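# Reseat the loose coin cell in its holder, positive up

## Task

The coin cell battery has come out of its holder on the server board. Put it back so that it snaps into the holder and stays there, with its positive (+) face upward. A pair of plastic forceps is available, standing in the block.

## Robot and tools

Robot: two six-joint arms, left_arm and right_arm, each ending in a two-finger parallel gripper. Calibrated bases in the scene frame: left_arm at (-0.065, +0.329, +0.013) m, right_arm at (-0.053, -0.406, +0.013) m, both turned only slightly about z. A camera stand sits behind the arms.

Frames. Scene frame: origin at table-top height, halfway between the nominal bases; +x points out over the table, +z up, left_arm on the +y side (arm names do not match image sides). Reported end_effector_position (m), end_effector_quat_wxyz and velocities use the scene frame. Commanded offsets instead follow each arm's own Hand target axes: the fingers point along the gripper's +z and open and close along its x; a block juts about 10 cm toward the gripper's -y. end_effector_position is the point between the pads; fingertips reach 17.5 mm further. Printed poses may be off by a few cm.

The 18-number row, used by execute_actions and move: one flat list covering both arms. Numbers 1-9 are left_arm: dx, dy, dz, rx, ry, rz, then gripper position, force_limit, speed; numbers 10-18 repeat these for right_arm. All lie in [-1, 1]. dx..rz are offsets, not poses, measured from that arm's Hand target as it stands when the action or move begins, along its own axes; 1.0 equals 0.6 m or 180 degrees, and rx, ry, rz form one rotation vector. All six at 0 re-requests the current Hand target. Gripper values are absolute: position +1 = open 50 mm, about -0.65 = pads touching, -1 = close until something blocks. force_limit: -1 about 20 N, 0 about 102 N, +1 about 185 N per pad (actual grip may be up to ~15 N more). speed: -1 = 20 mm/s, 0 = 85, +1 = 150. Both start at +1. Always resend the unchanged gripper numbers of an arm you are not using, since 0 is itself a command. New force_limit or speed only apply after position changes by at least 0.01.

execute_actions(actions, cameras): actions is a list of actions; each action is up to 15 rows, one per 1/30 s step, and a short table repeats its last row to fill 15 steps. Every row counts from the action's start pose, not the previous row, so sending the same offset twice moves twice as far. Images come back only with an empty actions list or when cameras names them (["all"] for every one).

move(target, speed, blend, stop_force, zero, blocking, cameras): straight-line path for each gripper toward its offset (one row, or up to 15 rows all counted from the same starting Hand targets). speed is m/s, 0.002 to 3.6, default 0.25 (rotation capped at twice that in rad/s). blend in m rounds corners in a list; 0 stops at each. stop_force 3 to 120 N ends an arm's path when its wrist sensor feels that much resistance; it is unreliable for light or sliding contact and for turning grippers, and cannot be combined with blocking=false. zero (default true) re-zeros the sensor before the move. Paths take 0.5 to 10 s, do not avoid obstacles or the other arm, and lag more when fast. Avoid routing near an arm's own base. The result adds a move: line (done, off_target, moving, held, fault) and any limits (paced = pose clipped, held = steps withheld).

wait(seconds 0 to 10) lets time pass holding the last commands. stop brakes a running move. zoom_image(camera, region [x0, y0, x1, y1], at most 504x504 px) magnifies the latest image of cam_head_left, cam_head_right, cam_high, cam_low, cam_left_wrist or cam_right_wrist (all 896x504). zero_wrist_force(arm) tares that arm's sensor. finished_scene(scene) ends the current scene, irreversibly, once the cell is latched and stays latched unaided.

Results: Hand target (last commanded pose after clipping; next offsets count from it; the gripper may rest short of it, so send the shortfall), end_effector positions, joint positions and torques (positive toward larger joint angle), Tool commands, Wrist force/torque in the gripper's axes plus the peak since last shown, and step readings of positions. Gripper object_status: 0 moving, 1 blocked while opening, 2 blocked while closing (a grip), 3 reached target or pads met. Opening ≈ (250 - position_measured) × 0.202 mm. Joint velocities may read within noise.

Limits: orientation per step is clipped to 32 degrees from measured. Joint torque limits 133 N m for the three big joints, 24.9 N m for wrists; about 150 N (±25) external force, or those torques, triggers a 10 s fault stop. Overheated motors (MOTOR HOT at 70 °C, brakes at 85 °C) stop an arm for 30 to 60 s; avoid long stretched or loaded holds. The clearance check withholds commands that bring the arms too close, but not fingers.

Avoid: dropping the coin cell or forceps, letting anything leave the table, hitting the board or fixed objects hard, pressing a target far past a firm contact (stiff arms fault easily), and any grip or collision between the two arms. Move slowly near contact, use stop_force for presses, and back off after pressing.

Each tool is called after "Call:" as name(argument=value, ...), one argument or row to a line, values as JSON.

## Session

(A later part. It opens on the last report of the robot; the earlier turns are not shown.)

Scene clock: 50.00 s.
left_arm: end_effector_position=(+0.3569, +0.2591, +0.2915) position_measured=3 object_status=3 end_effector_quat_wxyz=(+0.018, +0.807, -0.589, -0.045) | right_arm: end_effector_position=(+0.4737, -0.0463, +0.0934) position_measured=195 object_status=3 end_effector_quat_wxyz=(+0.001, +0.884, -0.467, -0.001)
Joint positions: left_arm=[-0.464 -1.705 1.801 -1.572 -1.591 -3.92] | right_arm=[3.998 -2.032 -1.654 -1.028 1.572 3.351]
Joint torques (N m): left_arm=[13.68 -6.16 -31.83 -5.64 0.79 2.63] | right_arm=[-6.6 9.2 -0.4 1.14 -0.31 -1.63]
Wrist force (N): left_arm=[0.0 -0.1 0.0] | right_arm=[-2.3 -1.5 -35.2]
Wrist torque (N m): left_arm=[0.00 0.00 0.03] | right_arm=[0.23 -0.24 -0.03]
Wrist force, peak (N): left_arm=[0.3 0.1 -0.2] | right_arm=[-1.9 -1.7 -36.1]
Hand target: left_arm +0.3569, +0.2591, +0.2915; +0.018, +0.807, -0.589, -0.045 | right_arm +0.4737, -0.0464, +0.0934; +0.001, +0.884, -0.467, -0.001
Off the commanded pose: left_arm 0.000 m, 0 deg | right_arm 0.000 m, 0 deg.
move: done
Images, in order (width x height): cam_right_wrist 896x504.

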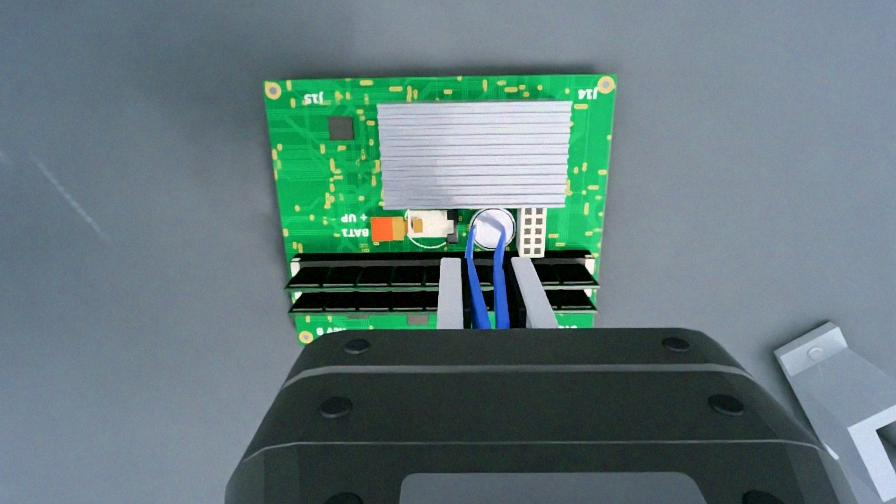

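Call:
move(
  target=[0,0,0,0,0,0,1,1,1,-0.006,0,-0.0008,0,0,0,-0.29,-1,-1],
  speed=0.01,
  cameras=["cam_right_wrist"],
)

Call:
zoom_image(
  camera="cam_right_wrist",
  region=[380, 160, 580, 280],
)

Scene clock: 51.07 s.
left_arm: end_effector_position=(+0.3569, +0.2591, +0.2915) position_measured=3 object_status=3 end_effector_quat_wxyz=(+0.018, +0.807, -0.589, -0.045) | right_arm: end_effector_position=(+0.4716, -0.0434, +0.0937) position_measured=195 object_status=3 end_effector_quat_wxyz=(+0.001, +0.884, -0.467, -0.001)
Joint positions: left_arm=[-0.464 -1.705 1.801 -1.572 -1.591 -3.92] | right_arm=[4.003 -2.032 -1.654 -1.029 1.572 3.357]
Joint torques (N m): left_arm=[13.69 -5.53 -30.78 -5.55 0.84 2.69] | right_arm=[-0.18 44.77 20.98 0.23 0.09 1.19]
Wrist force (N): left_arm=[0.2 0.0 -0.1] | right_arm=[0.0 -2.7 -10.1]
Wrist torque (N m): left_arm=[0.02 -0.03 0.04] | right_arm=[0.27 -0.01 -0.03]
Wrist force, peak (N): left_arm=[0.4 -0.1 -0.1] | right_arm=[-1.9 -0.9 -37.4]
Hand target: left_arm +0.3569, +0.2591, +0.2915; +0.018, +0.807, -0.589, -0.045 | right_arm +0.4717, -0.0434, +0.0938; +0.001, +0.884, -0.467, -0.001
Off the commanded pose: left_arm 0.000 m, 0 deg | right_arm 0.000 m, 0 deg.
move: done
Images, in order (width x height): cam_right_wrist 896x504.

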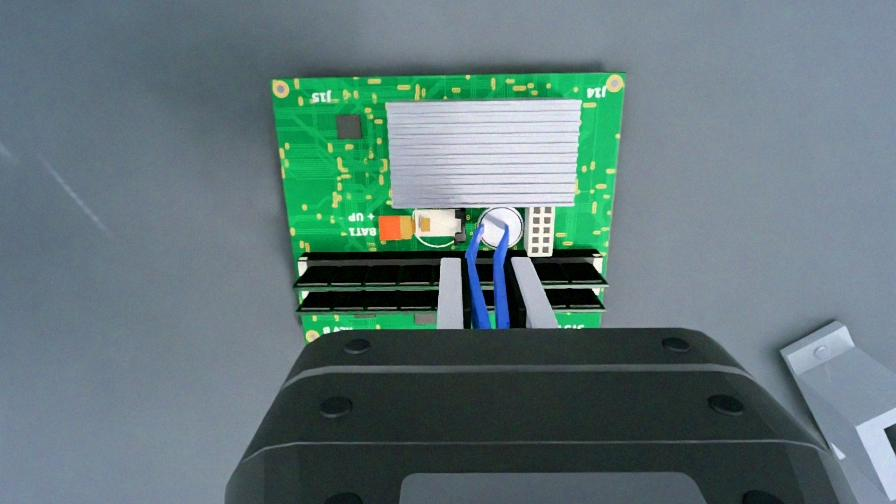

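Scaled by 2.520 from the camera's 896x504 image, which has a finer 1280x720 frame.

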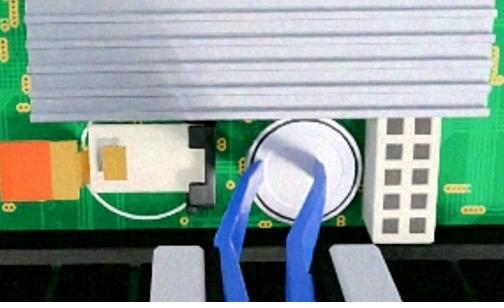

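Call:
move(
  target=[
    [0,0,0,0,0,0,1,1,1,0,0,-0.04,0,0,0,-0.29,-1,-1],
    [0,0,0,0,0,0,1,1,1,0,0,-0.04,0,0,0,-0.22,-1,-1],
  ],
  speed=0.06,
  cameras=["cam_right_wrist"],
)

Call:
zoom_image(
  camera="cam_right_wrist",
  region=[380, 160, 580, 280],
)

Scene clock: 53.03 s.
left_arm: end_effector_position=(+0.3569, +0.2591, +0.2915) position_measured=3 object_status=3 end_effector_quat_wxyz=(+0.018, +0.807, -0.589, -0.045) | right_arm: end_effector_position=(+0.4718, -0.0434, +0.1179) position_measured=186 object_status=3 end_effector_quat_wxyz=(+0.001, +0.884, -0.467, -0.001)
Joint positions: left_arm=[-0.464 -1.705 1.801 -1.572 -1.591 -3.92] | right_arm=[4.003 -2.004 -1.626 -1.084 1.572 3.356]
Joint torques (N m): left_arm=[13.78 -5.52 -30.75 -5.49 0.86 2.61] | right_arm=[-2.8 31.56 15.45 4.55 1.4 -1.7]
Wrist force (N): left_arm=[0.1 0.0 0.0] | right_arm=[0.5 -0.7 0.6]
Wrist torque (N m): left_arm=[0.02 -0.02 0.04] | right_arm=[0.13 -0.03 -0.02]
Wrist force, peak (N): left_arm=[0.1 0.0 -0.3] | right_arm=[0.0 -3.2 -9.8]
Hand target: left_arm +0.3569, +0.2591, +0.2915; +0.018, +0.807, -0.589, -0.045 | right_arm +0.4717, -0.0434, +0.1178; +0.001, +0.884, -0.467, -0.001
Off the commanded pose: left_arm 0.000 m, 0 deg | right_arm 0.000 m, 0 deg.
move: done
Images, in order (width x height): cam_right_wrist 896x504.

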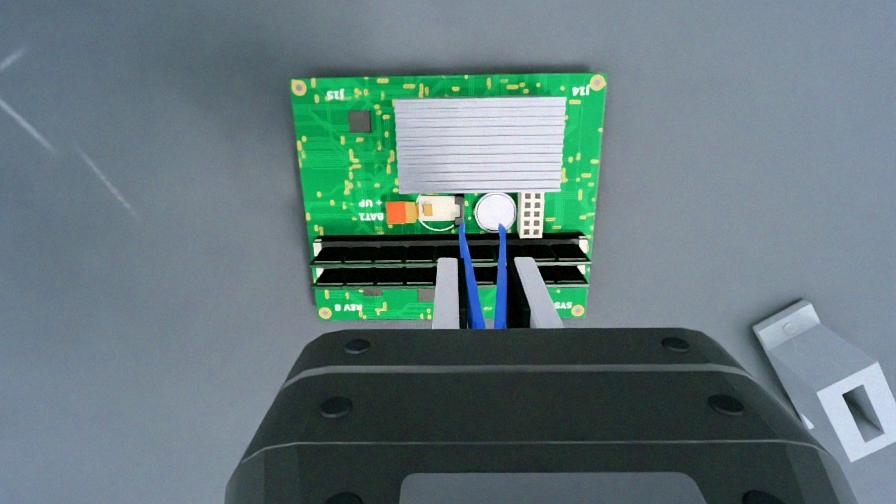

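Scaled by 2.520 from the camera's 896x504 image, which has a finer 1280x720 frame.

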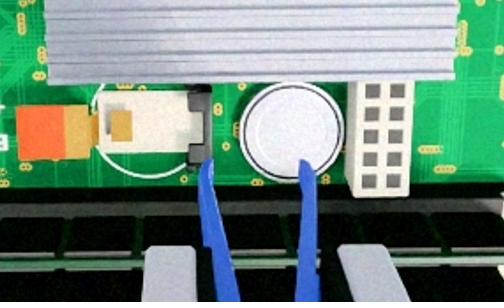

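Call:
move(
  target=[0,0,0,0,0,0,1,1,1,0,0,0,0,0,0,-0.15,-1,-1],
  speed=0.06,
  cameras=["cam_right_wrist","cam_low"],
)

Call:
zoom_image(
  camera="cam_right_wrist",
  region=[380, 160, 580, 280],
)

Call:
zoom_image(
  camera="cam_low",
  region=[460, 240, 560, 320],
)

Scene clock: 53.90 s.
left_arm: end_effector_position=(+0.3569, +0.2591, +0.2915) position_measured=3 object_status=3 end_effector_quat_wxyz=(+0.018, +0.807, -0.589, -0.045) | right_arm: end_effector_position=(+0.4718, -0.0434, +0.1179) position_measured=175 object_status=3 end_effector_quat_wxyz=(+0.001, +0.884, -0.467, -0.001)
Joint positions: left_arm=[-0.464 -1.705 1.801 -1.572 -1.591 -3.92] | right_arm=[4.003 -2.004 -1.626 -1.084 1.572 3.356]
Joint torques (N m): left_arm=[12.96 -5.91 -30.77 -5.63 0.78 2.69] | right_arm=[-2.76 32.03 14.77 3.19 1.67 -1.77]
Wrist force (N): left_arm=[0.1 0.0 -0.1] | right_arm=[0.4 -0.9 0.6]
Wrist torque (N m): left_arm=[0.02 -0.02 0.03] | right_arm=[0.08 -0.02 -0.03]
Wrist force, peak (N): left_arm=[0.2 -0.2 -0.1] | right_arm=[0.3 -1.1 1.1]
Hand target: left_arm +0.3569, +0.2591, +0.2915; +0.018, +0.807, -0.589, -0.045 | right_arm +0.4717, -0.0434, +0.1178; +0.001, +0.884, -0.467, -0.001
Off the commanded pose: left_arm 0.000 m, 0 deg | right_arm 0.000 m, 0 deg.
move: done
Images, in order (width x height): cam_low 896x504, cam_right_wrist 896x504.

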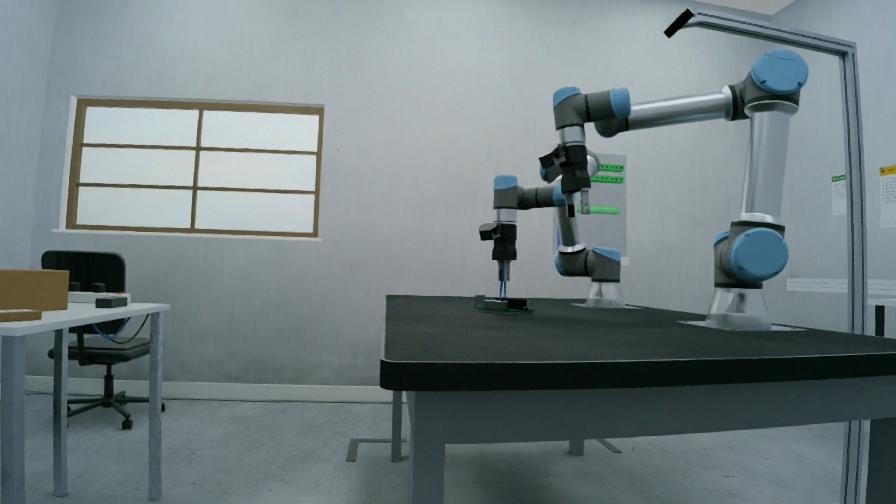

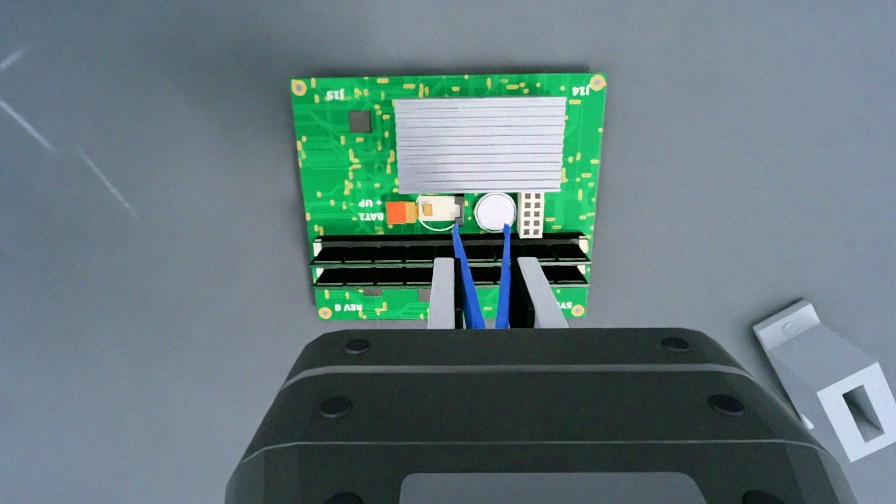

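Scaled by 2.520 from the camera's 896x504 image, which has a finer 1280x720 frame.

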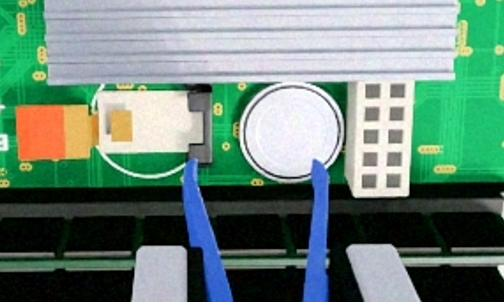

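Scaled by 5.040 from the camera's 896x504 image, which has a finer 1280x720 frame.

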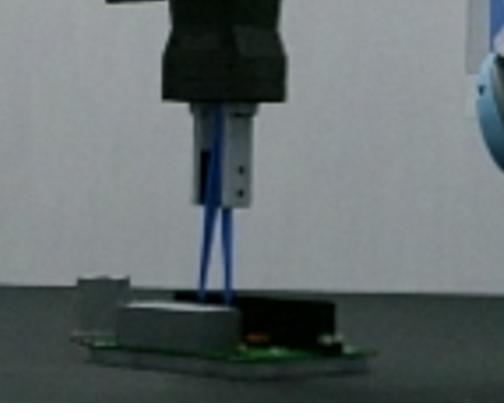

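Call:
move(
  target=[0,0,0,0,0,0,1,1,1,0.0165,-0.0012,0.01,0,0,-0.211,-0.15,-1,-1],
  speed=0.1,
  cameras=["cam_right_wrist"],
)

Call:
zoom_image(
  camera="cam_right_wrist",
  region=[380, 160, 580, 280],
)

Scene clock: 58.07 s.
left_arm: end_effector_position=(+0.3569, +0.2591, +0.2915) position_measured=3 object_status=3 end_effector_quat_wxyz=(+0.018, +0.807, -0.589, -0.045) | right_arm: end_effector_position=(+0.4779, -0.0512, +0.1118) position_measured=175 object_status=3 end_effector_quat_wxyz=(+0.000, +0.988, -0.154, -0.001)
Joint positions: left_arm=[-0.464 -1.705 1.801 -1.572 -1.591 -3.92] | right_arm=[3.988 -2.012 -1.631 -1.071 1.572 2.678]
Joint torques (N m): left_arm=[12.67 -5.49 -30.68 -5.4 0.88 2.5] | right_arm=[-2.18 34.91 16.88 4.66 0.36 0.48]
Wrist force (N): left_arm=[0.1 0.0 -0.2] | right_arm=[0.1 -0.5 0.5]
Wrist torque (N m): left_arm=[0.03 -0.03 0.04] | right_arm=[0.15 0.03 -0.04]
Wrist force, peak (N): left_arm=[0.2 0.0 -0.3] | right_arm=[0.8 -0.9 1.0]
Hand target: left_arm +0.3569, +0.2591, +0.2915; +0.018, +0.807, -0.589, -0.045 | right_arm +0.4779, -0.0512, +0.1118; +0.000, +0.988, -0.153, -0.001
Off the commanded pose: left_arm 0.000 m, 0 deg | right_arm 0.000 m, 0 deg.
move: done
Images, in order (width x height): cam_right_wrist 896x504.

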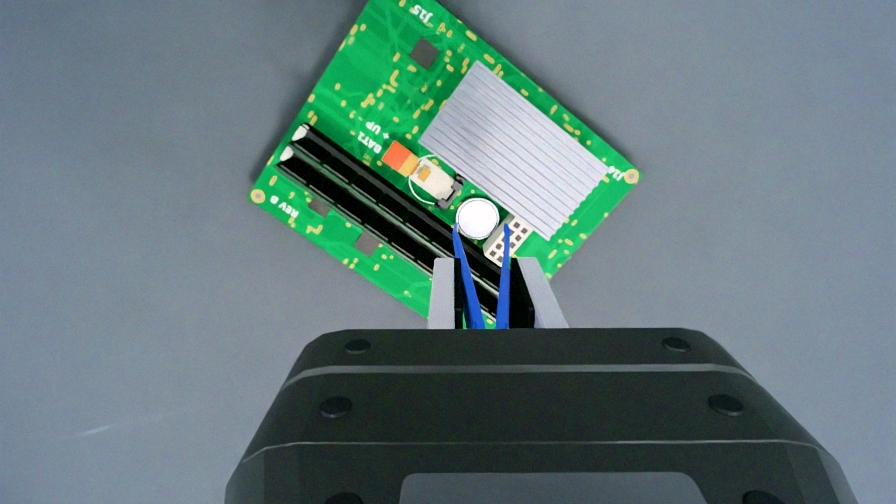

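Scaled by 2.520 from the camera's 896x504 image, which has a finer 1280x720 frame.

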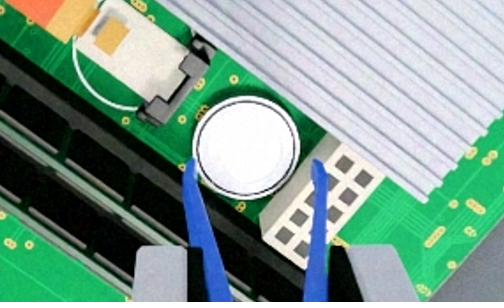

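Call:
move(
  target=[0,0,0,0,0,0,1,1,1,-0.0012,0.001,0.015,0,0,-0.039,-0.15,-1,-1],
  speed=0.05,
  cameras=["cam_right_wrist"],
)

Call:
zoom_image(
  camera="cam_right_wrist",
  region=[400, 180, 560, 270],
)

Scene clock: 60.53 s.
left_arm: end_effector_position=(+0.3569, +0.2591, +0.2915) position_measured=3 object_status=3 end_effector_quat_wxyz=(+0.018, +0.807, -0.589, -0.045) | right_arm: end_effector_position=(+0.4770, -0.0516, +0.1028) position_measured=175 object_status=3 end_effector_quat_wxyz=(+0.000, +0.996, -0.093, -0.001)
Joint positions: left_arm=[-0.464 -1.705 1.801 -1.572 -1.591 -3.92] | right_arm=[3.988 -2.02 -1.644 -1.049 1.572 2.556]
Joint torques (N m): left_arm=[13.38 -5.98 -30.78 -5.38 0.89 2.47] | right_arm=[6.54 39.9 23.79 2.88 -0.33 2.29]
Wrist force (N): left_arm=[0.1 0.0 -0.2] | right_arm=[0.5 -0.8 0.9]
Wrist torque (N m): left_arm=[0.02 -0.03 0.04] | right_arm=[0.11 -0.04 -0.01]
Wrist force, peak (N): left_arm=[-0.1 -0.1 -0.4] | right_arm=[0.7 -1.0 1.0]
Hand target: left_arm +0.3569, +0.2591, +0.2915; +0.018, +0.807, -0.589, -0.045 | right_arm +0.4770, -0.0516, +0.1028; +0.000, +0.996, -0.093, -0.001
Off the commanded pose: left_arm 0.000 m, 0 deg | right_arm 0.000 m, 0 deg.
move: done
Images, in order (width x height): cam_right_wrist 896x504.

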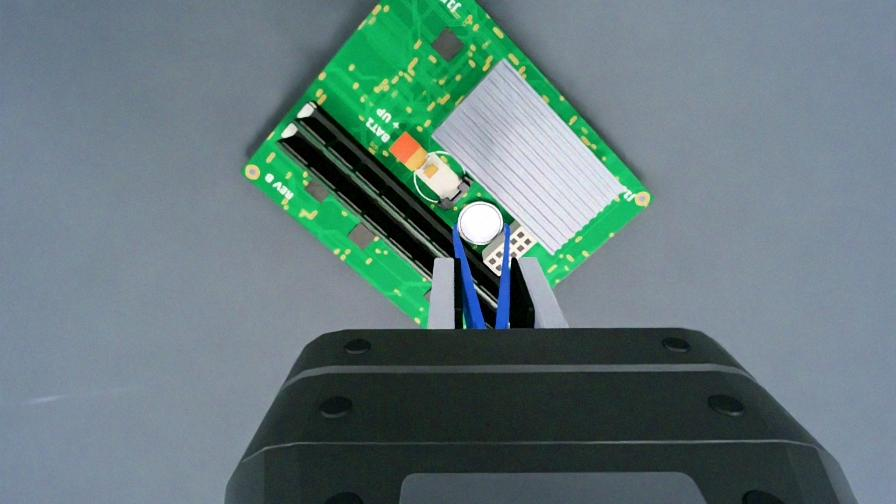

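Scaled by 3.150 from the camera's 896x504 image, which has a finer 1280x720 frame.

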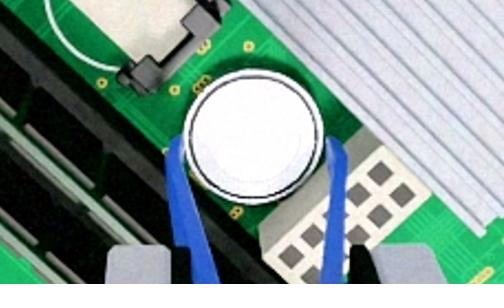

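Call:
move(
  target=[0,0,0,0,0,0,1,1,1,-0.0005,0,0.022,0,0,0,-0.15,-1,-1],
  speed=0.01,
  stop_force=3.5,
  cameras=["cam_right_wrist"],
)

Call:
zoom_image(
  camera="cam_right_wrist",
  region=[400, 180, 560, 270],
)

Scene clock: 62.77 s.
left_arm: end_effector_position=(+0.3569, +0.2591, +0.2915) position_measured=3 object_status=3 end_effector_quat_wxyz=(+0.018, +0.807, -0.589, -0.045) | right_arm: end_effector_position=(+0.4768, -0.0515, +0.0934) position_measured=175 object_status=3 end_effector_quat_wxyz=(+0.000, +0.996, -0.093, -0.001)
Joint positions: left_arm=[-0.464 -1.705 1.801 -1.572 -1.591 -3.92] | right_arm=[3.989 -2.031 -1.655 -1.027 1.572 2.556]
Joint torques (N m): left_arm=[12.45 -6.23 -31.17 -5.45 0.84 2.63] | right_arm=[2.27 48.96 24.54 0.83 -0.28 1.57]
Wrist force (N): left_arm=[0.0 -0.1 0.0] | right_arm=[0.0 -1.1 -3.7]
Wrist torque (N m): left_arm=[0.01 -0.01 0.04] | right_arm=[0.14 -0.03 -0.03]
Wrist force, peak (N): left_arm=[0.3 0.0 -0.2] | right_arm=[-0.3 0.0 -12.3]
Hand target: left_arm +0.3569, +0.2591, +0.2915; +0.018, +0.807, -0.589, -0.045 | right_arm +0.4768, -0.0515, +0.0934; +0.000, +0.996, -0.093, -0.001 (not the last commanded pose)
Off the commanded pose: left_arm 0.000 m, 0 deg | right_arm 0.004 m, 0 deg.
move: contact (right_arm)
Images, in order (width x height): cam_right_wrist 896x504.

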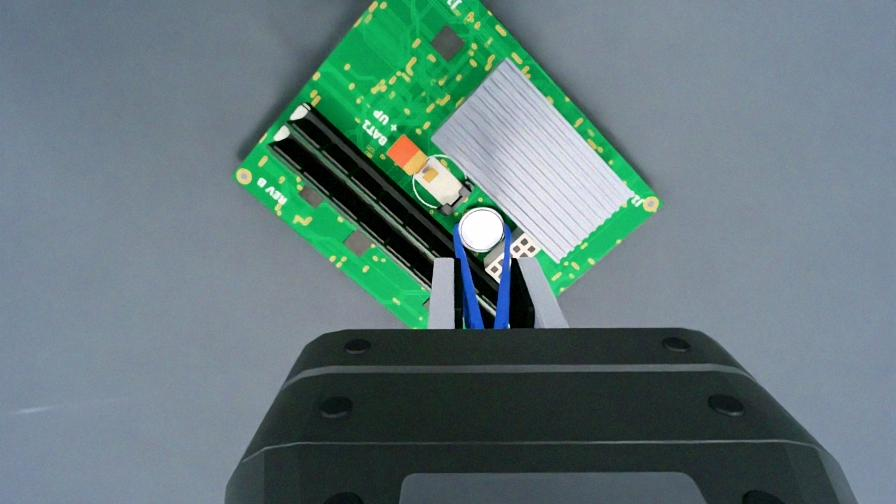

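Scaled by 3.150 from the camera's 896x504 image, which has a finer 1280x720 frame.

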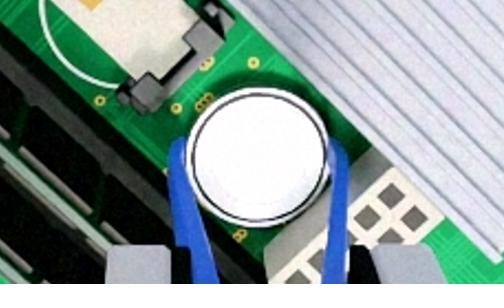

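Call:
move(
  target=[
    [0,0,0,0,0,0,1,1,1,0,0.0015,-0.003,0,0,0,-0.1,-1,-1],
  ],
  speed=0.02,
)

Call:
move(
  target=[0,0,0,0,0,0,1,1,1,0,0,0.015,0,0,0,-0.1,-1,-1],
  speed=0.01,
  stop_force=4,
  cameras=["cam_right_wrist"],
)

Call:
zoom_image(
  camera="cam_right_wrist",
  region=[400, 180, 560, 270],
)

Scene clock: 63.77 s.
left_arm: end_effector_position=(+0.3569, +0.2591, +0.2915) position_measured=3 object_status=3 end_effector_quat_wxyz=(+0.018, +0.807, -0.589, -0.045) | right_arm: end_effector_position=(+0.4767, -0.0524, +0.0953) position_measured=167 object_status=3 end_effector_quat_wxyz=(+0.000, +0.996, -0.093, -0.001)
Joint positions: left_arm=[-0.464 -1.705 1.801 -1.572 -1.591 -3.92] | right_arm=[3.988 -2.028 -1.655 -1.031 1.572 2.555]
Joint torques (N m): left_arm=[13.15 -6.07 -31.35 -5.42 0.77 2.52] | right_arm=[-5.66 44.79 14.71 1.88 -0.31 -1.65]
Wrist force (N): left_arm=[0.1 -0.1 0.0] | right_arm=[0.8 -0.7 0.7]
Wrist torque (N m): left_arm=[0.01 -0.02 0.04] | right_arm=[0.11 -0.08 0.03]
Wrist force, peak (N): left_arm=[0.1 -0.1 -0.3] | right_arm=[0.1 -1.3 -4.3]
Hand target: left_arm +0.3569, +0.2591, +0.2915; +0.018, +0.807, -0.589, -0.045 | right_arm +0.4767, -0.0524, +0.0952; +0.000, +0.996, -0.093, -0.001
Off the commanded pose: left_arm 0.000 m, 0 deg | right_arm 0.000 m, 0 deg.
move: done

Scene clock: 65.23 s.
left_arm: end_effector_position=(+0.3569, +0.2591, +0.2915) position_measured=3 object_status=3 end_effector_quat_wxyz=(+0.018, +0.807, -0.589, -0.045) | right_arm: end_effector_position=(+0.4767, -0.0524, +0.0912) position_measured=167 object_status=3 end_effector_quat_wxyz=(+0.000, +0.996, -0.093, -0.001)
Joint positions: left_arm=[-0.464 -1.705 1.801 -1.572 -1.591 -3.92] | right_arm=[3.988 -2.033 -1.659 -1.022 1.572 2.555]
Joint torques (N m): left_arm=[13.22 -5.87 -31.67 -5.35 0.76 2.61] | right_arm=[-4.88 50.2 25.35 0.92 -0.39 -0.74]
Wrist force (N): left_arm=[0.1 -0.1 -0.1] | right_arm=[0.9 -1.1 -1.1]
Wrist torque (N m): left_arm=[0.01 -0.02 0.04] | right_arm=[0.13 -0.10 0.04]
Wrist force, peak (N): left_arm=[0.1 0.0 -0.3] | right_arm=[1.1 -0.6 -10.9]
Hand target: left_arm +0.3569, +0.2591, +0.2915; +0.018, +0.807, -0.589, -0.045 | right_arm +0.4767, -0.0524, +0.0912; +0.000, +0.996, -0.093, -0.001 (not the last commanded pose)
Off the commanded pose: left_arm 0.000 m, 0 deg | right_arm 0.005 m, 0 deg.
move: contact (right_arm)
Images, in order (width x height): cam_right_wrist 896x504.

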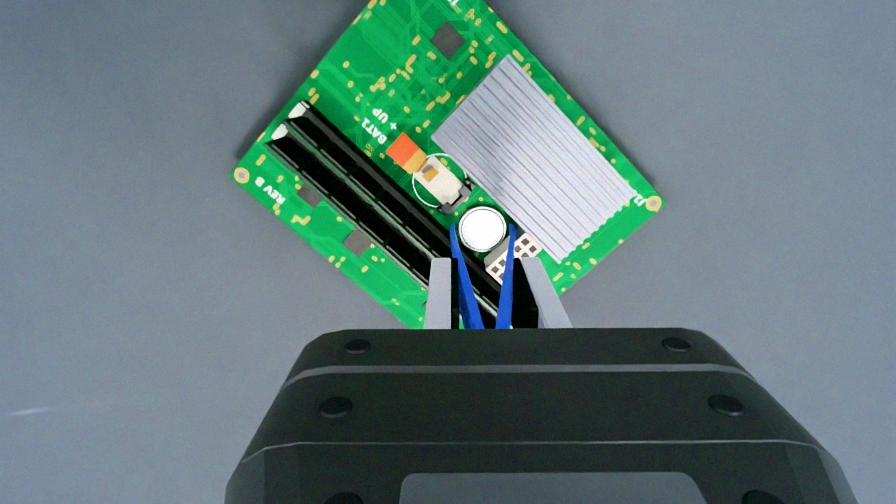

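Scaled by 3.150 from the camera's 896x504 image, which has a finer 1280x720 frame.

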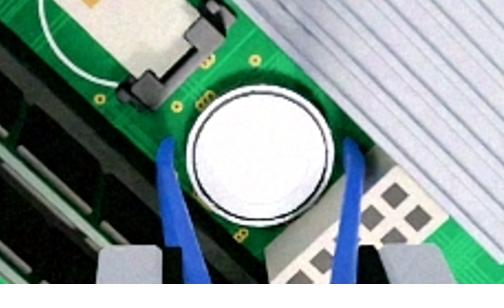

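Call:
move(
  target=[
    [0,0,0,0,0,0,1,1,1,0,0.001,-0.0005,0,0,0,-0.1,-1,-1],
    [0,0,0,0,0,0,1,1,1,0,0.001,-0.0005,0,0,0,-0.27,-1,-1],
  ],
  speed=0.02,
  cameras=["cam_right_wrist"],
)

Call:
zoom_image(
  camera="cam_right_wrist",
  region=[400, 180, 560, 270],
)

Scene clock: 66.67 s.
left_arm: end_effector_position=(+0.3569, +0.2591, +0.2915) position_measured=3 object_status=3 end_effector_quat_wxyz=(+0.018, +0.807, -0.589, -0.045) | right_arm: end_effector_position=(+0.4765, -0.0530, +0.0915) position_measured=193 object_status=3 end_effector_quat_wxyz=(+0.000, +0.996, -0.093, -0.001)
Joint positions: left_arm=[-0.464 -1.705 1.801 -1.572 -1.591 -3.92] | right_arm=[3.987 -2.032 -1.661 -1.022 1.572 2.555]
Joint torques (N m): left_arm=[12.61 -5.71 -31.5 -5.32 0.68 2.58] | right_arm=[-4.23 45.8 17.86 1.37 -0.43 -1.24]
Wrist force (N): left_arm=[-0.1 -0.1 -0.1] | right_arm=[0.3 -1.0 0.5]
Wrist torque (N m): left_arm=[0.01 0.01 0.03] | right_arm=[0.08 0.02 0.07]
Wrist force, peak (N): left_arm=[0.1 -0.2 -0.3] | right_arm=[1.0 -1.0 -1.6]
Hand target: left_arm +0.3569, +0.2591, +0.2915; +0.018, +0.807, -0.589, -0.045 | right_arm +0.4765, -0.0530, +0.0915; +0.000, +0.996, -0.093, -0.001
Off the commanded pose: left_arm 0.000 m, 0 deg | right_arm 0.000 m, 0 deg.
move: done
Images, in order (width x height): cam_right_wrist 896x504.

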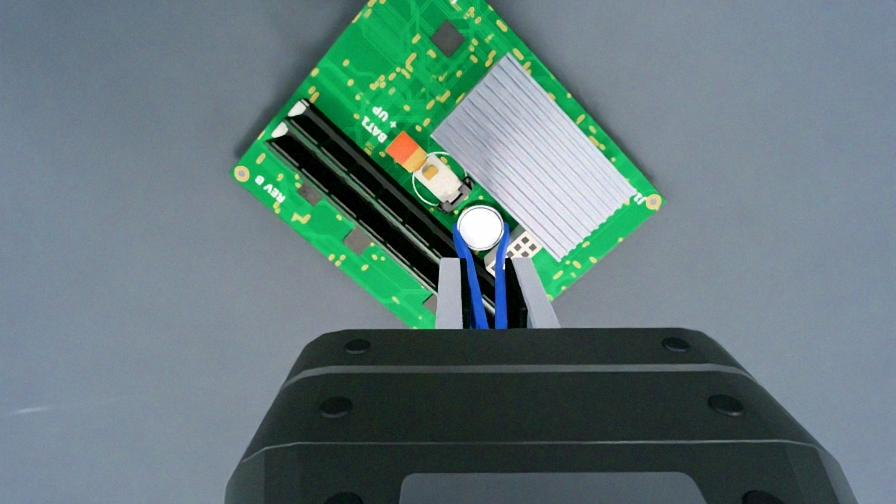

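Scaled by 3.150 from the camera's 896x504 image, which has a finer 1280x720 frame.

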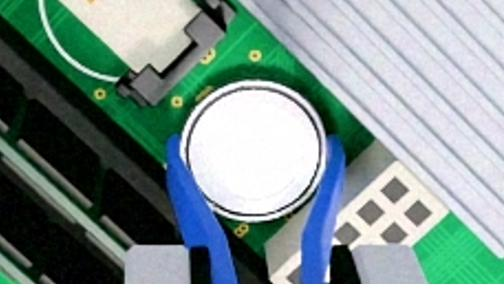

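Call:
move(
  target=[
    [0,0,0,0,0,0,1,1,1,0,0,-0.02,0,0,0,-0.27,-1,-1],
  ],
  speed=0.03,
  cameras=["cam_right_wrist"],
)

Call:
zoom_image(
  camera="cam_right_wrist",
  region=[400, 180, 560, 270],
)

Scene clock: 67.57 s.
left_arm: end_effector_position=(+0.3569, +0.2591, +0.2915) position_measured=3 object_status=3 end_effector_quat_wxyz=(+0.018, +0.807, -0.589, -0.045) | right_arm: end_effector_position=(+0.4766, -0.0530, +0.1037) position_measured=193 object_status=3 end_effector_quat_wxyz=(+0.000, +0.996, -0.093, -0.001) end_effector_velocity=(+0.000, +0.000, -0.001) end_effector_angular_velocity=(+0.002, +0.000, +0.000)
Joint positions: left_arm=[-0.464 -1.705 1.801 -1.572 -1.591 -3.92] | right_arm=[3.987 -2.017 -1.647 -1.05 1.572 2.555]
Joint velocities: left_arm=[within noise] | right_arm=[0 -0.001 -0.003 0.006 0.001 0]
Joint torques (N m): left_arm=[12.65 -5.34 -31.25 -5.44 0.87 2.49] | right_arm=[-4.73 32.79 15.56 5.92 -0.56 -1.04]
Wrist force (N): left_arm=[-0.1 -0.1 0.0] | right_arm=[0.5 -0.6 0.5]
Wrist torque (N m): left_arm=[0.01 0.01 0.04] | right_arm=[0.13 -0.04 0.07]
Wrist force, peak (N): left_arm=[0.0 -0.3 -0.1] | right_arm=[0.4 -0.7 1.5]
Hand target: left_arm +0.3569, +0.2591, +0.2915; +0.018, +0.807, -0.589, -0.045 | right_arm +0.4766, -0.0530, +0.1035; +0.000, +0.996, -0.093, -0.001
Off the commanded pose: left_arm 0.000 m, 0 deg | right_arm 0.000 m, 0 deg.
move: done
Images, in order (width x height): cam_right_wrist 896x504.

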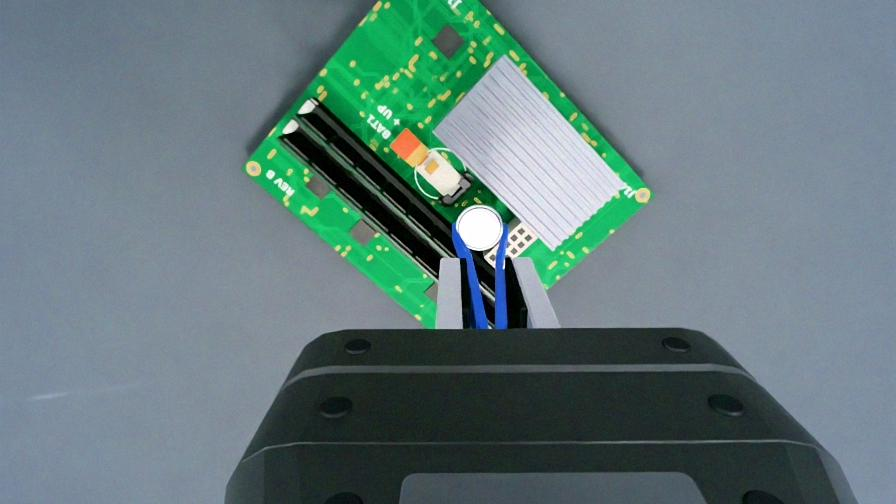

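Scaled by 3.150 from the camera's 896x504 image, which has a finer 1280x720 frame.

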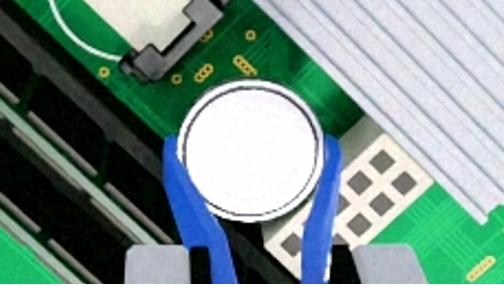

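Call:
move(
  target=[
    [0,0,0,0,0,0,1,1,1,-0.103,-0.037,-0.294,0,0,0,-0.27,-1,-1],
    [0.306,-0.064,0.124,-0.1005,0.498,0.147,1,1,1,-0.103,-0.037,-0.294,0,0,0,-0.27,-1,-1],
  ],
  speed=0.2,
  cameras=["cam_right_wrist","cam_left_wrist","cam_high","cam_low"],
)

Call:
zoom_image(
  camera="cam_left_wrist",
  region=[300, 100, 620, 330],
)

Call:
zoom_image(
  camera="cam_right_wrist",
  region=[340, 120, 640, 330],
)

Scene clock: 74.97 s.
left_arm: end_effector_position=(+0.4419, +0.0984, +0.2048) position_measured=3 object_status=3 end_effector_quat_wxyz=(+0.546, +0.449, -0.548, +0.447) | right_arm: end_effector_position=(+0.4202, -0.0197, +0.2800) position_measured=193 object_status=3 end_effector_quat_wxyz=(+0.000, +0.996, -0.093, -0.001)
Joint positions: left_arm=[-0.195 -0.963 1.993 -2.781 -3.138 -3.322] | right_arm=[4.093 -1.827 -1.435 -1.452 1.572 2.66]
Joint torques (N m): left_arm=[12.65 -27.88 -9.32 -2.34 -3.84 2.35] | right_arm=[-6.57 46.03 29.53 1.1 -1.56 1.83]
Wrist force (N): left_arm=[1.3 0.3 -0.6] | right_arm=[0.3 -1.0 0.6]
Wrist torque (N m): left_arm=[-0.29 -0.54 0.15] | right_arm=[0.08 0.00 0.05]
Wrist force, peak (N): left_arm=[2.4 0.3 -0.5] | right_arm=[1.8 0.6 3.8]
Hand target: left_arm +0.4418, +0.0979, +0.2047; +0.544, +0.452, -0.544, +0.451 | right_arm +0.4202, -0.0197, +0.2800; +0.000, +0.996, -0.093, -0.001
Off the commanded pose: left_arm 0.000 m, 1 deg | right_arm 0.000 m, 0 deg.
move: done
Images, in order (width x height): cam_high 896x504, cam_low 896x504, cam_left_wrist 896x504, cam_right_wrist 896x504.

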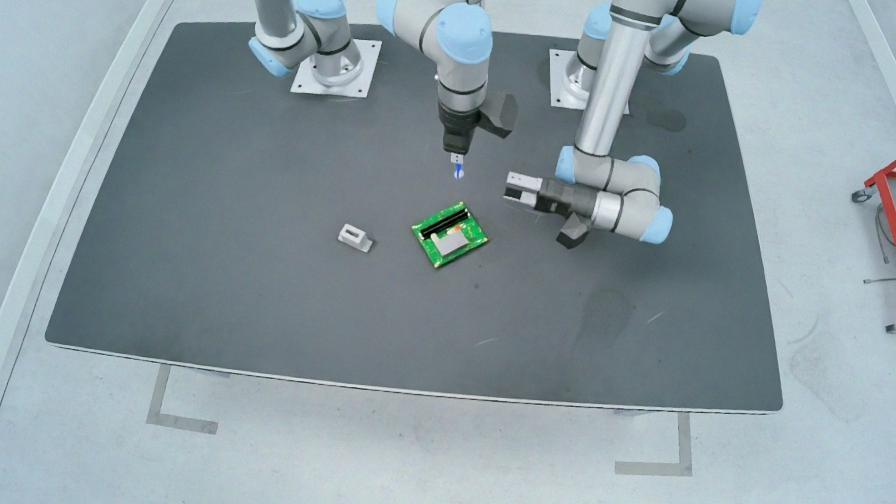

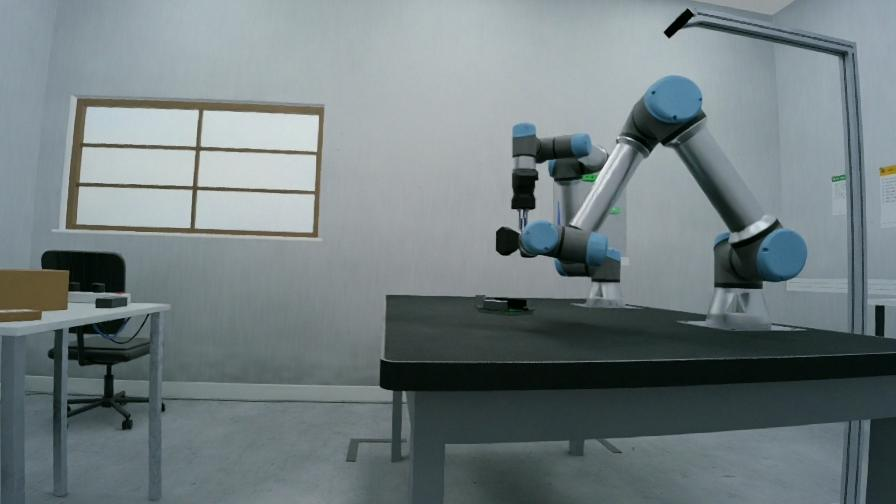

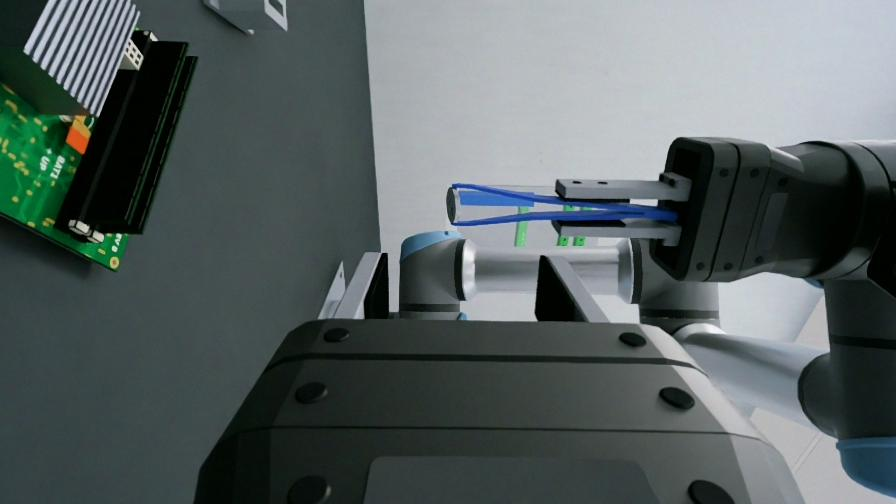

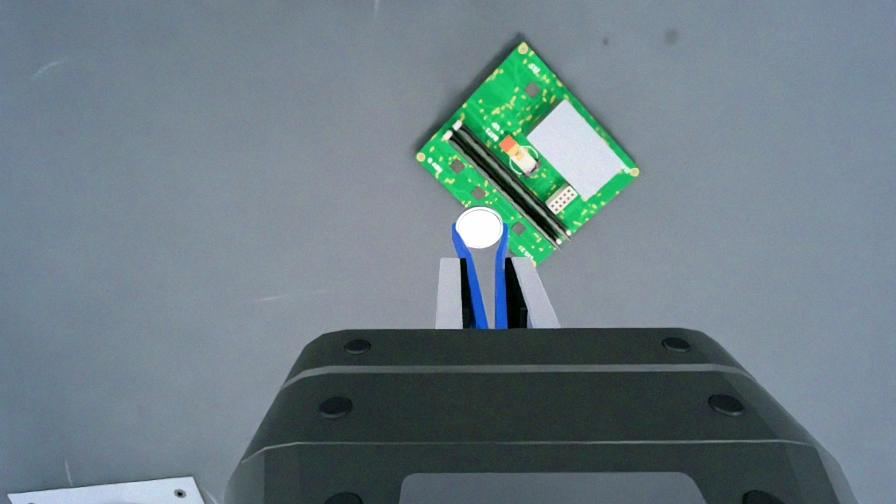

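Scaled by 1.575 from the camera's 896x504 image, which has a finer 1280x720 frame.

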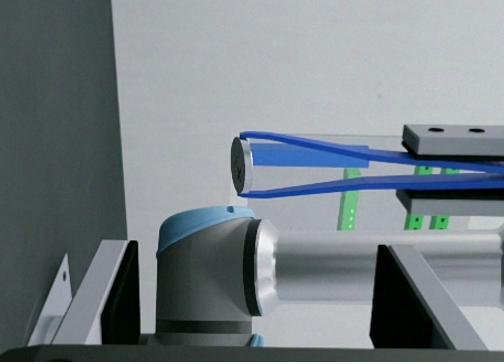

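Scaled by 1.680 from the camera's 896x504 image, which has a finer 1280x720 frame.

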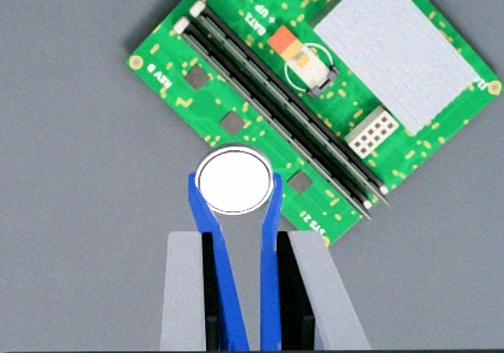

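Call:
move(
  target=[-0.0043,-0.005,0.10,0,0,0,1,-1,-1,0,0,0,0,0,0,-0.27,-1,-1],
  speed=0.08,
  cameras=["cam_right_wrist","cam_left_wrist"],
)

Call:
zoom_image(
  camera="cam_left_wrist",
  region=[300, 150, 620, 330],
)

Call:
zoom_image(
  camera="cam_right_wrist",
  region=[340, 120, 640, 330],
)

Scene clock: 77.67 s.
left_arm: end_effector_position=(+0.4335, +0.0387, +0.2016) position_measured=3 object_status=3 end_effector_quat_wxyz=(+0.538, +0.455, -0.557, +0.440) | right_arm: end_effector_position=(+0.4202, -0.0197, +0.2800) position_measured=193 object_status=3 end_effector_quat_wxyz=(+0.000, +0.996, -0.093, -0.001)
Joint positions: left_arm=[-0.306 -0.732 1.801 -3.902 -3.026 -4.405] | right_arm=[4.093 -1.827 -1.435 -1.452 1.572 2.66]
Joint torques (N m): left_arm=[-7.08 -62.89 -2.64 1.08 -2.12 2.91] | right_arm=[-6.14 44.75 29.02 1.03 -1.49 1.94]
Wrist force (N): left_arm=[1.7 0.2 -0.5] | right_arm=[0.6 -0.9 0.7]
Wrist torque (N m): left_arm=[-0.26 -0.58 0.11] | right_arm=[0.08 -0.06 0.06]
Wrist force, peak (N): left_arm=[3.2 0.4 -0.6] | right_arm=[0.8 -1.3 0.8]
Hand target: left_arm +0.4335, +0.0387, +0.2017; +0.538, +0.455, -0.557, +0.440 (not the last commanded pose) | right_arm +0.4202, -0.0197, +0.2800; +0.000, +0.996, -0.093, -0.001
Off the commanded pose: left_arm 0.001 m, 2 deg | right_arm 0.000 m, 0 deg.
move: held (left_arm; a check stopped the path); limits=held
pose unreachable (left arm): on one or more control steps of this call, first in action 0 (counted from 0), this arm could not follow its commanded pose, so it was not sent that pose on those steps. It may still have moved: this result reports where it is.
cause: moving toward the commanded pose would bring two parts of the arm too close to each other (its gripper and another part of the arm, with joints 4 (wrist 1) to 6 (wrist 3) between them, 6 mm apart when it was first held).
Images, in order (width x height): cam_left_wrist 896x504, cam_right_wrist 896x504.

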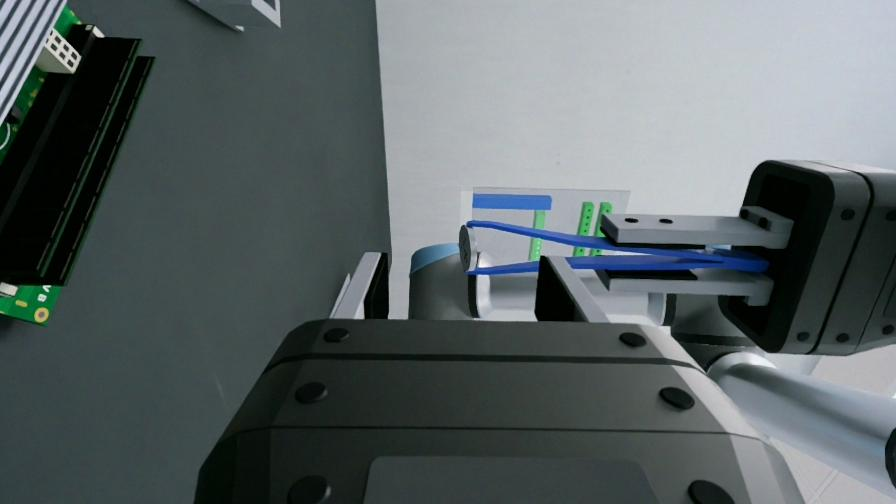

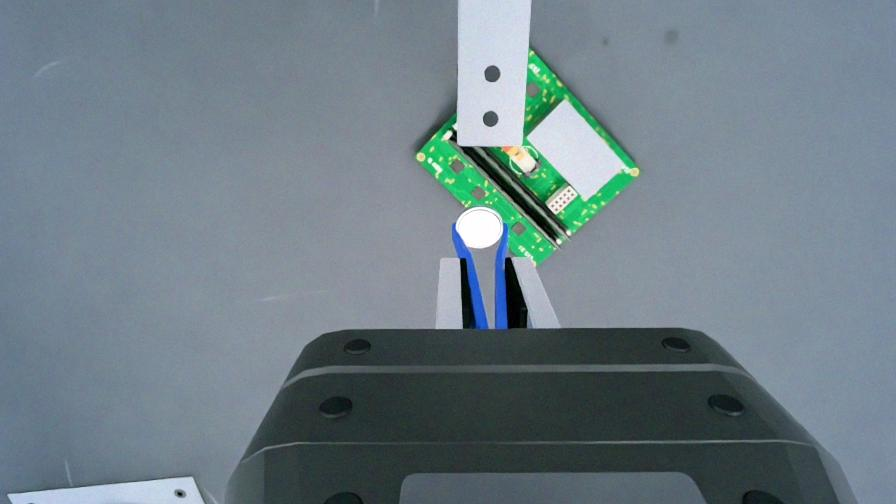

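Scaled by 1.575 from the camera's 896x504 image, which has a finer 1280x720 frame.

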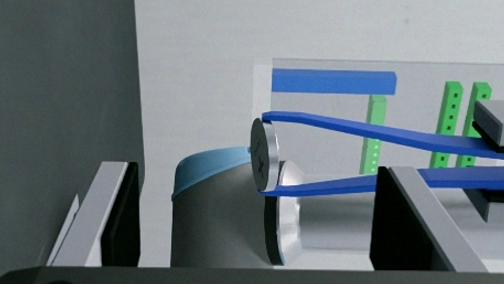

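Scaled by 1.680 from the camera's 896x504 image, which has a finer 1280x720 frame.

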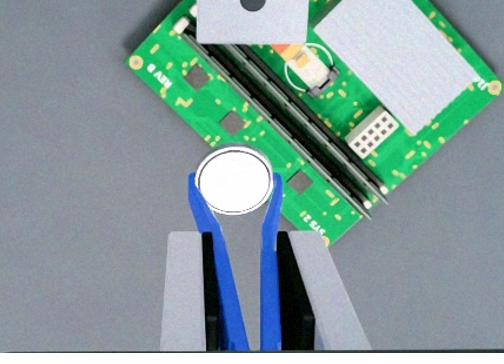

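Call:
move(
  target=[
    [0,0.03,-0.15,0.15,0,0,1,-1,-1,0,0,0,0,0,0,-0.27,-1,-1],
    [0.006,0.184,0.018,0.366,0.009,-0.006,1,-1,-1,0,0,0,0,0,0.639,-0.27,-1,-1],
  ],
  speed=0.25,
  cameras=["cam_right_wrist","cam_left_wrist","cam_low"],
)

Call:
zoom_image(
  camera="cam_left_wrist",
  region=[300, 100, 620, 330],
)

Scene clock: 84.53 s.
left_arm: end_effector_position=(+0.3231, +0.0501, +0.2047) position_measured=3 object_status=3 end_effector_quat_wxyz=(+0.215, +0.673, -0.217, +0.673) | right_arm: end_effector_position=(+0.4202, -0.0197, +0.2799) position_measured=193 object_status=3 end_effector_quat_wxyz=(-0.001, -0.457, +0.890, +0.000)
Joint positions: left_arm=[-1.275 -0.789 2.686 -5.037 -0.913 -4.71] | right_arm=[4.093 -1.827 -1.435 -1.452 1.572 4.668]
Joint torques (N m): left_arm=[-4.94 -42.23 -1.78 0.47 1.51 1.56] | right_arm=[5.58 35.74 17.63 4.79 -1.92 2.44]
Wrist force (N): left_arm=[1.2 -0.2 -0.4] | right_arm=[0.3 -1.0 0.8]
Wrist torque (N m): left_arm=[-0.31 -0.49 0.18] | right_arm=[0.08 -0.01 0.06]
Wrist force, peak (N): left_arm=[1.5 0.5 -2.2] | right_arm=[0.7 -1.1 1.0]
Hand target: left_arm +0.3231, +0.0501, +0.2048; +0.215, +0.673, -0.217, +0.673 | right_arm +0.4202, -0.0197, +0.2800; -0.001, -0.457, +0.890, +0.000
Off the commanded pose: left_arm 0.000 m, 0 deg | right_arm 0.000 m, 0 deg.
move: done
Images, in order (width x height): cam_low 896x504, cam_left_wrist 896x504, cam_right_wrist 896x504.

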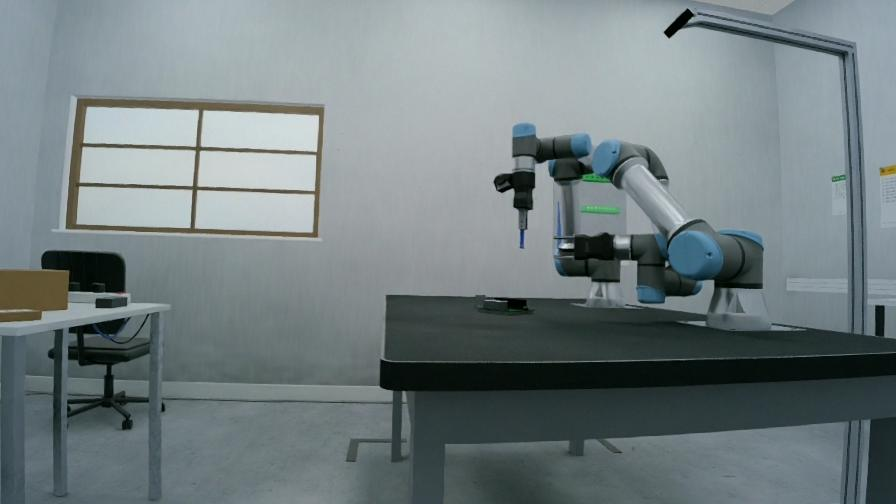

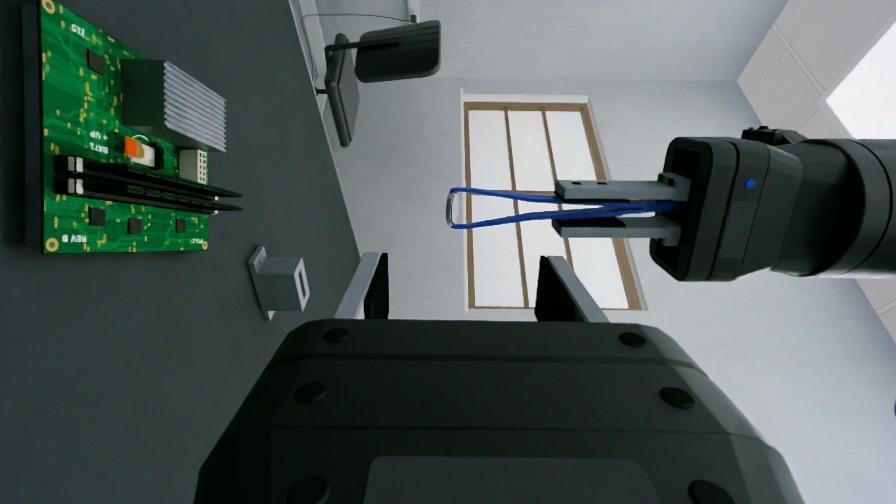

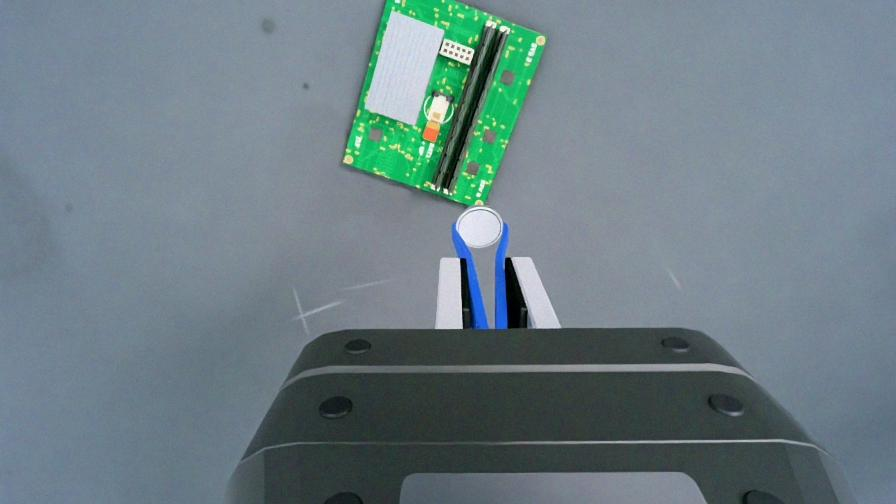

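Scaled by 1.575 from the camera's 896x504 image, which has a finer 1280x720 frame.

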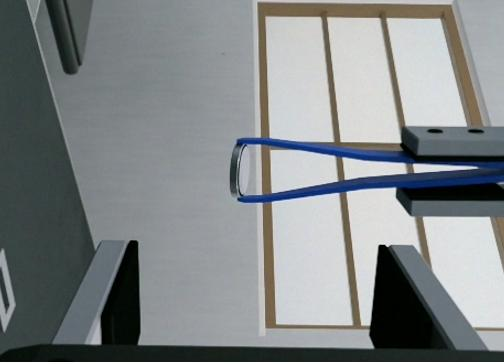

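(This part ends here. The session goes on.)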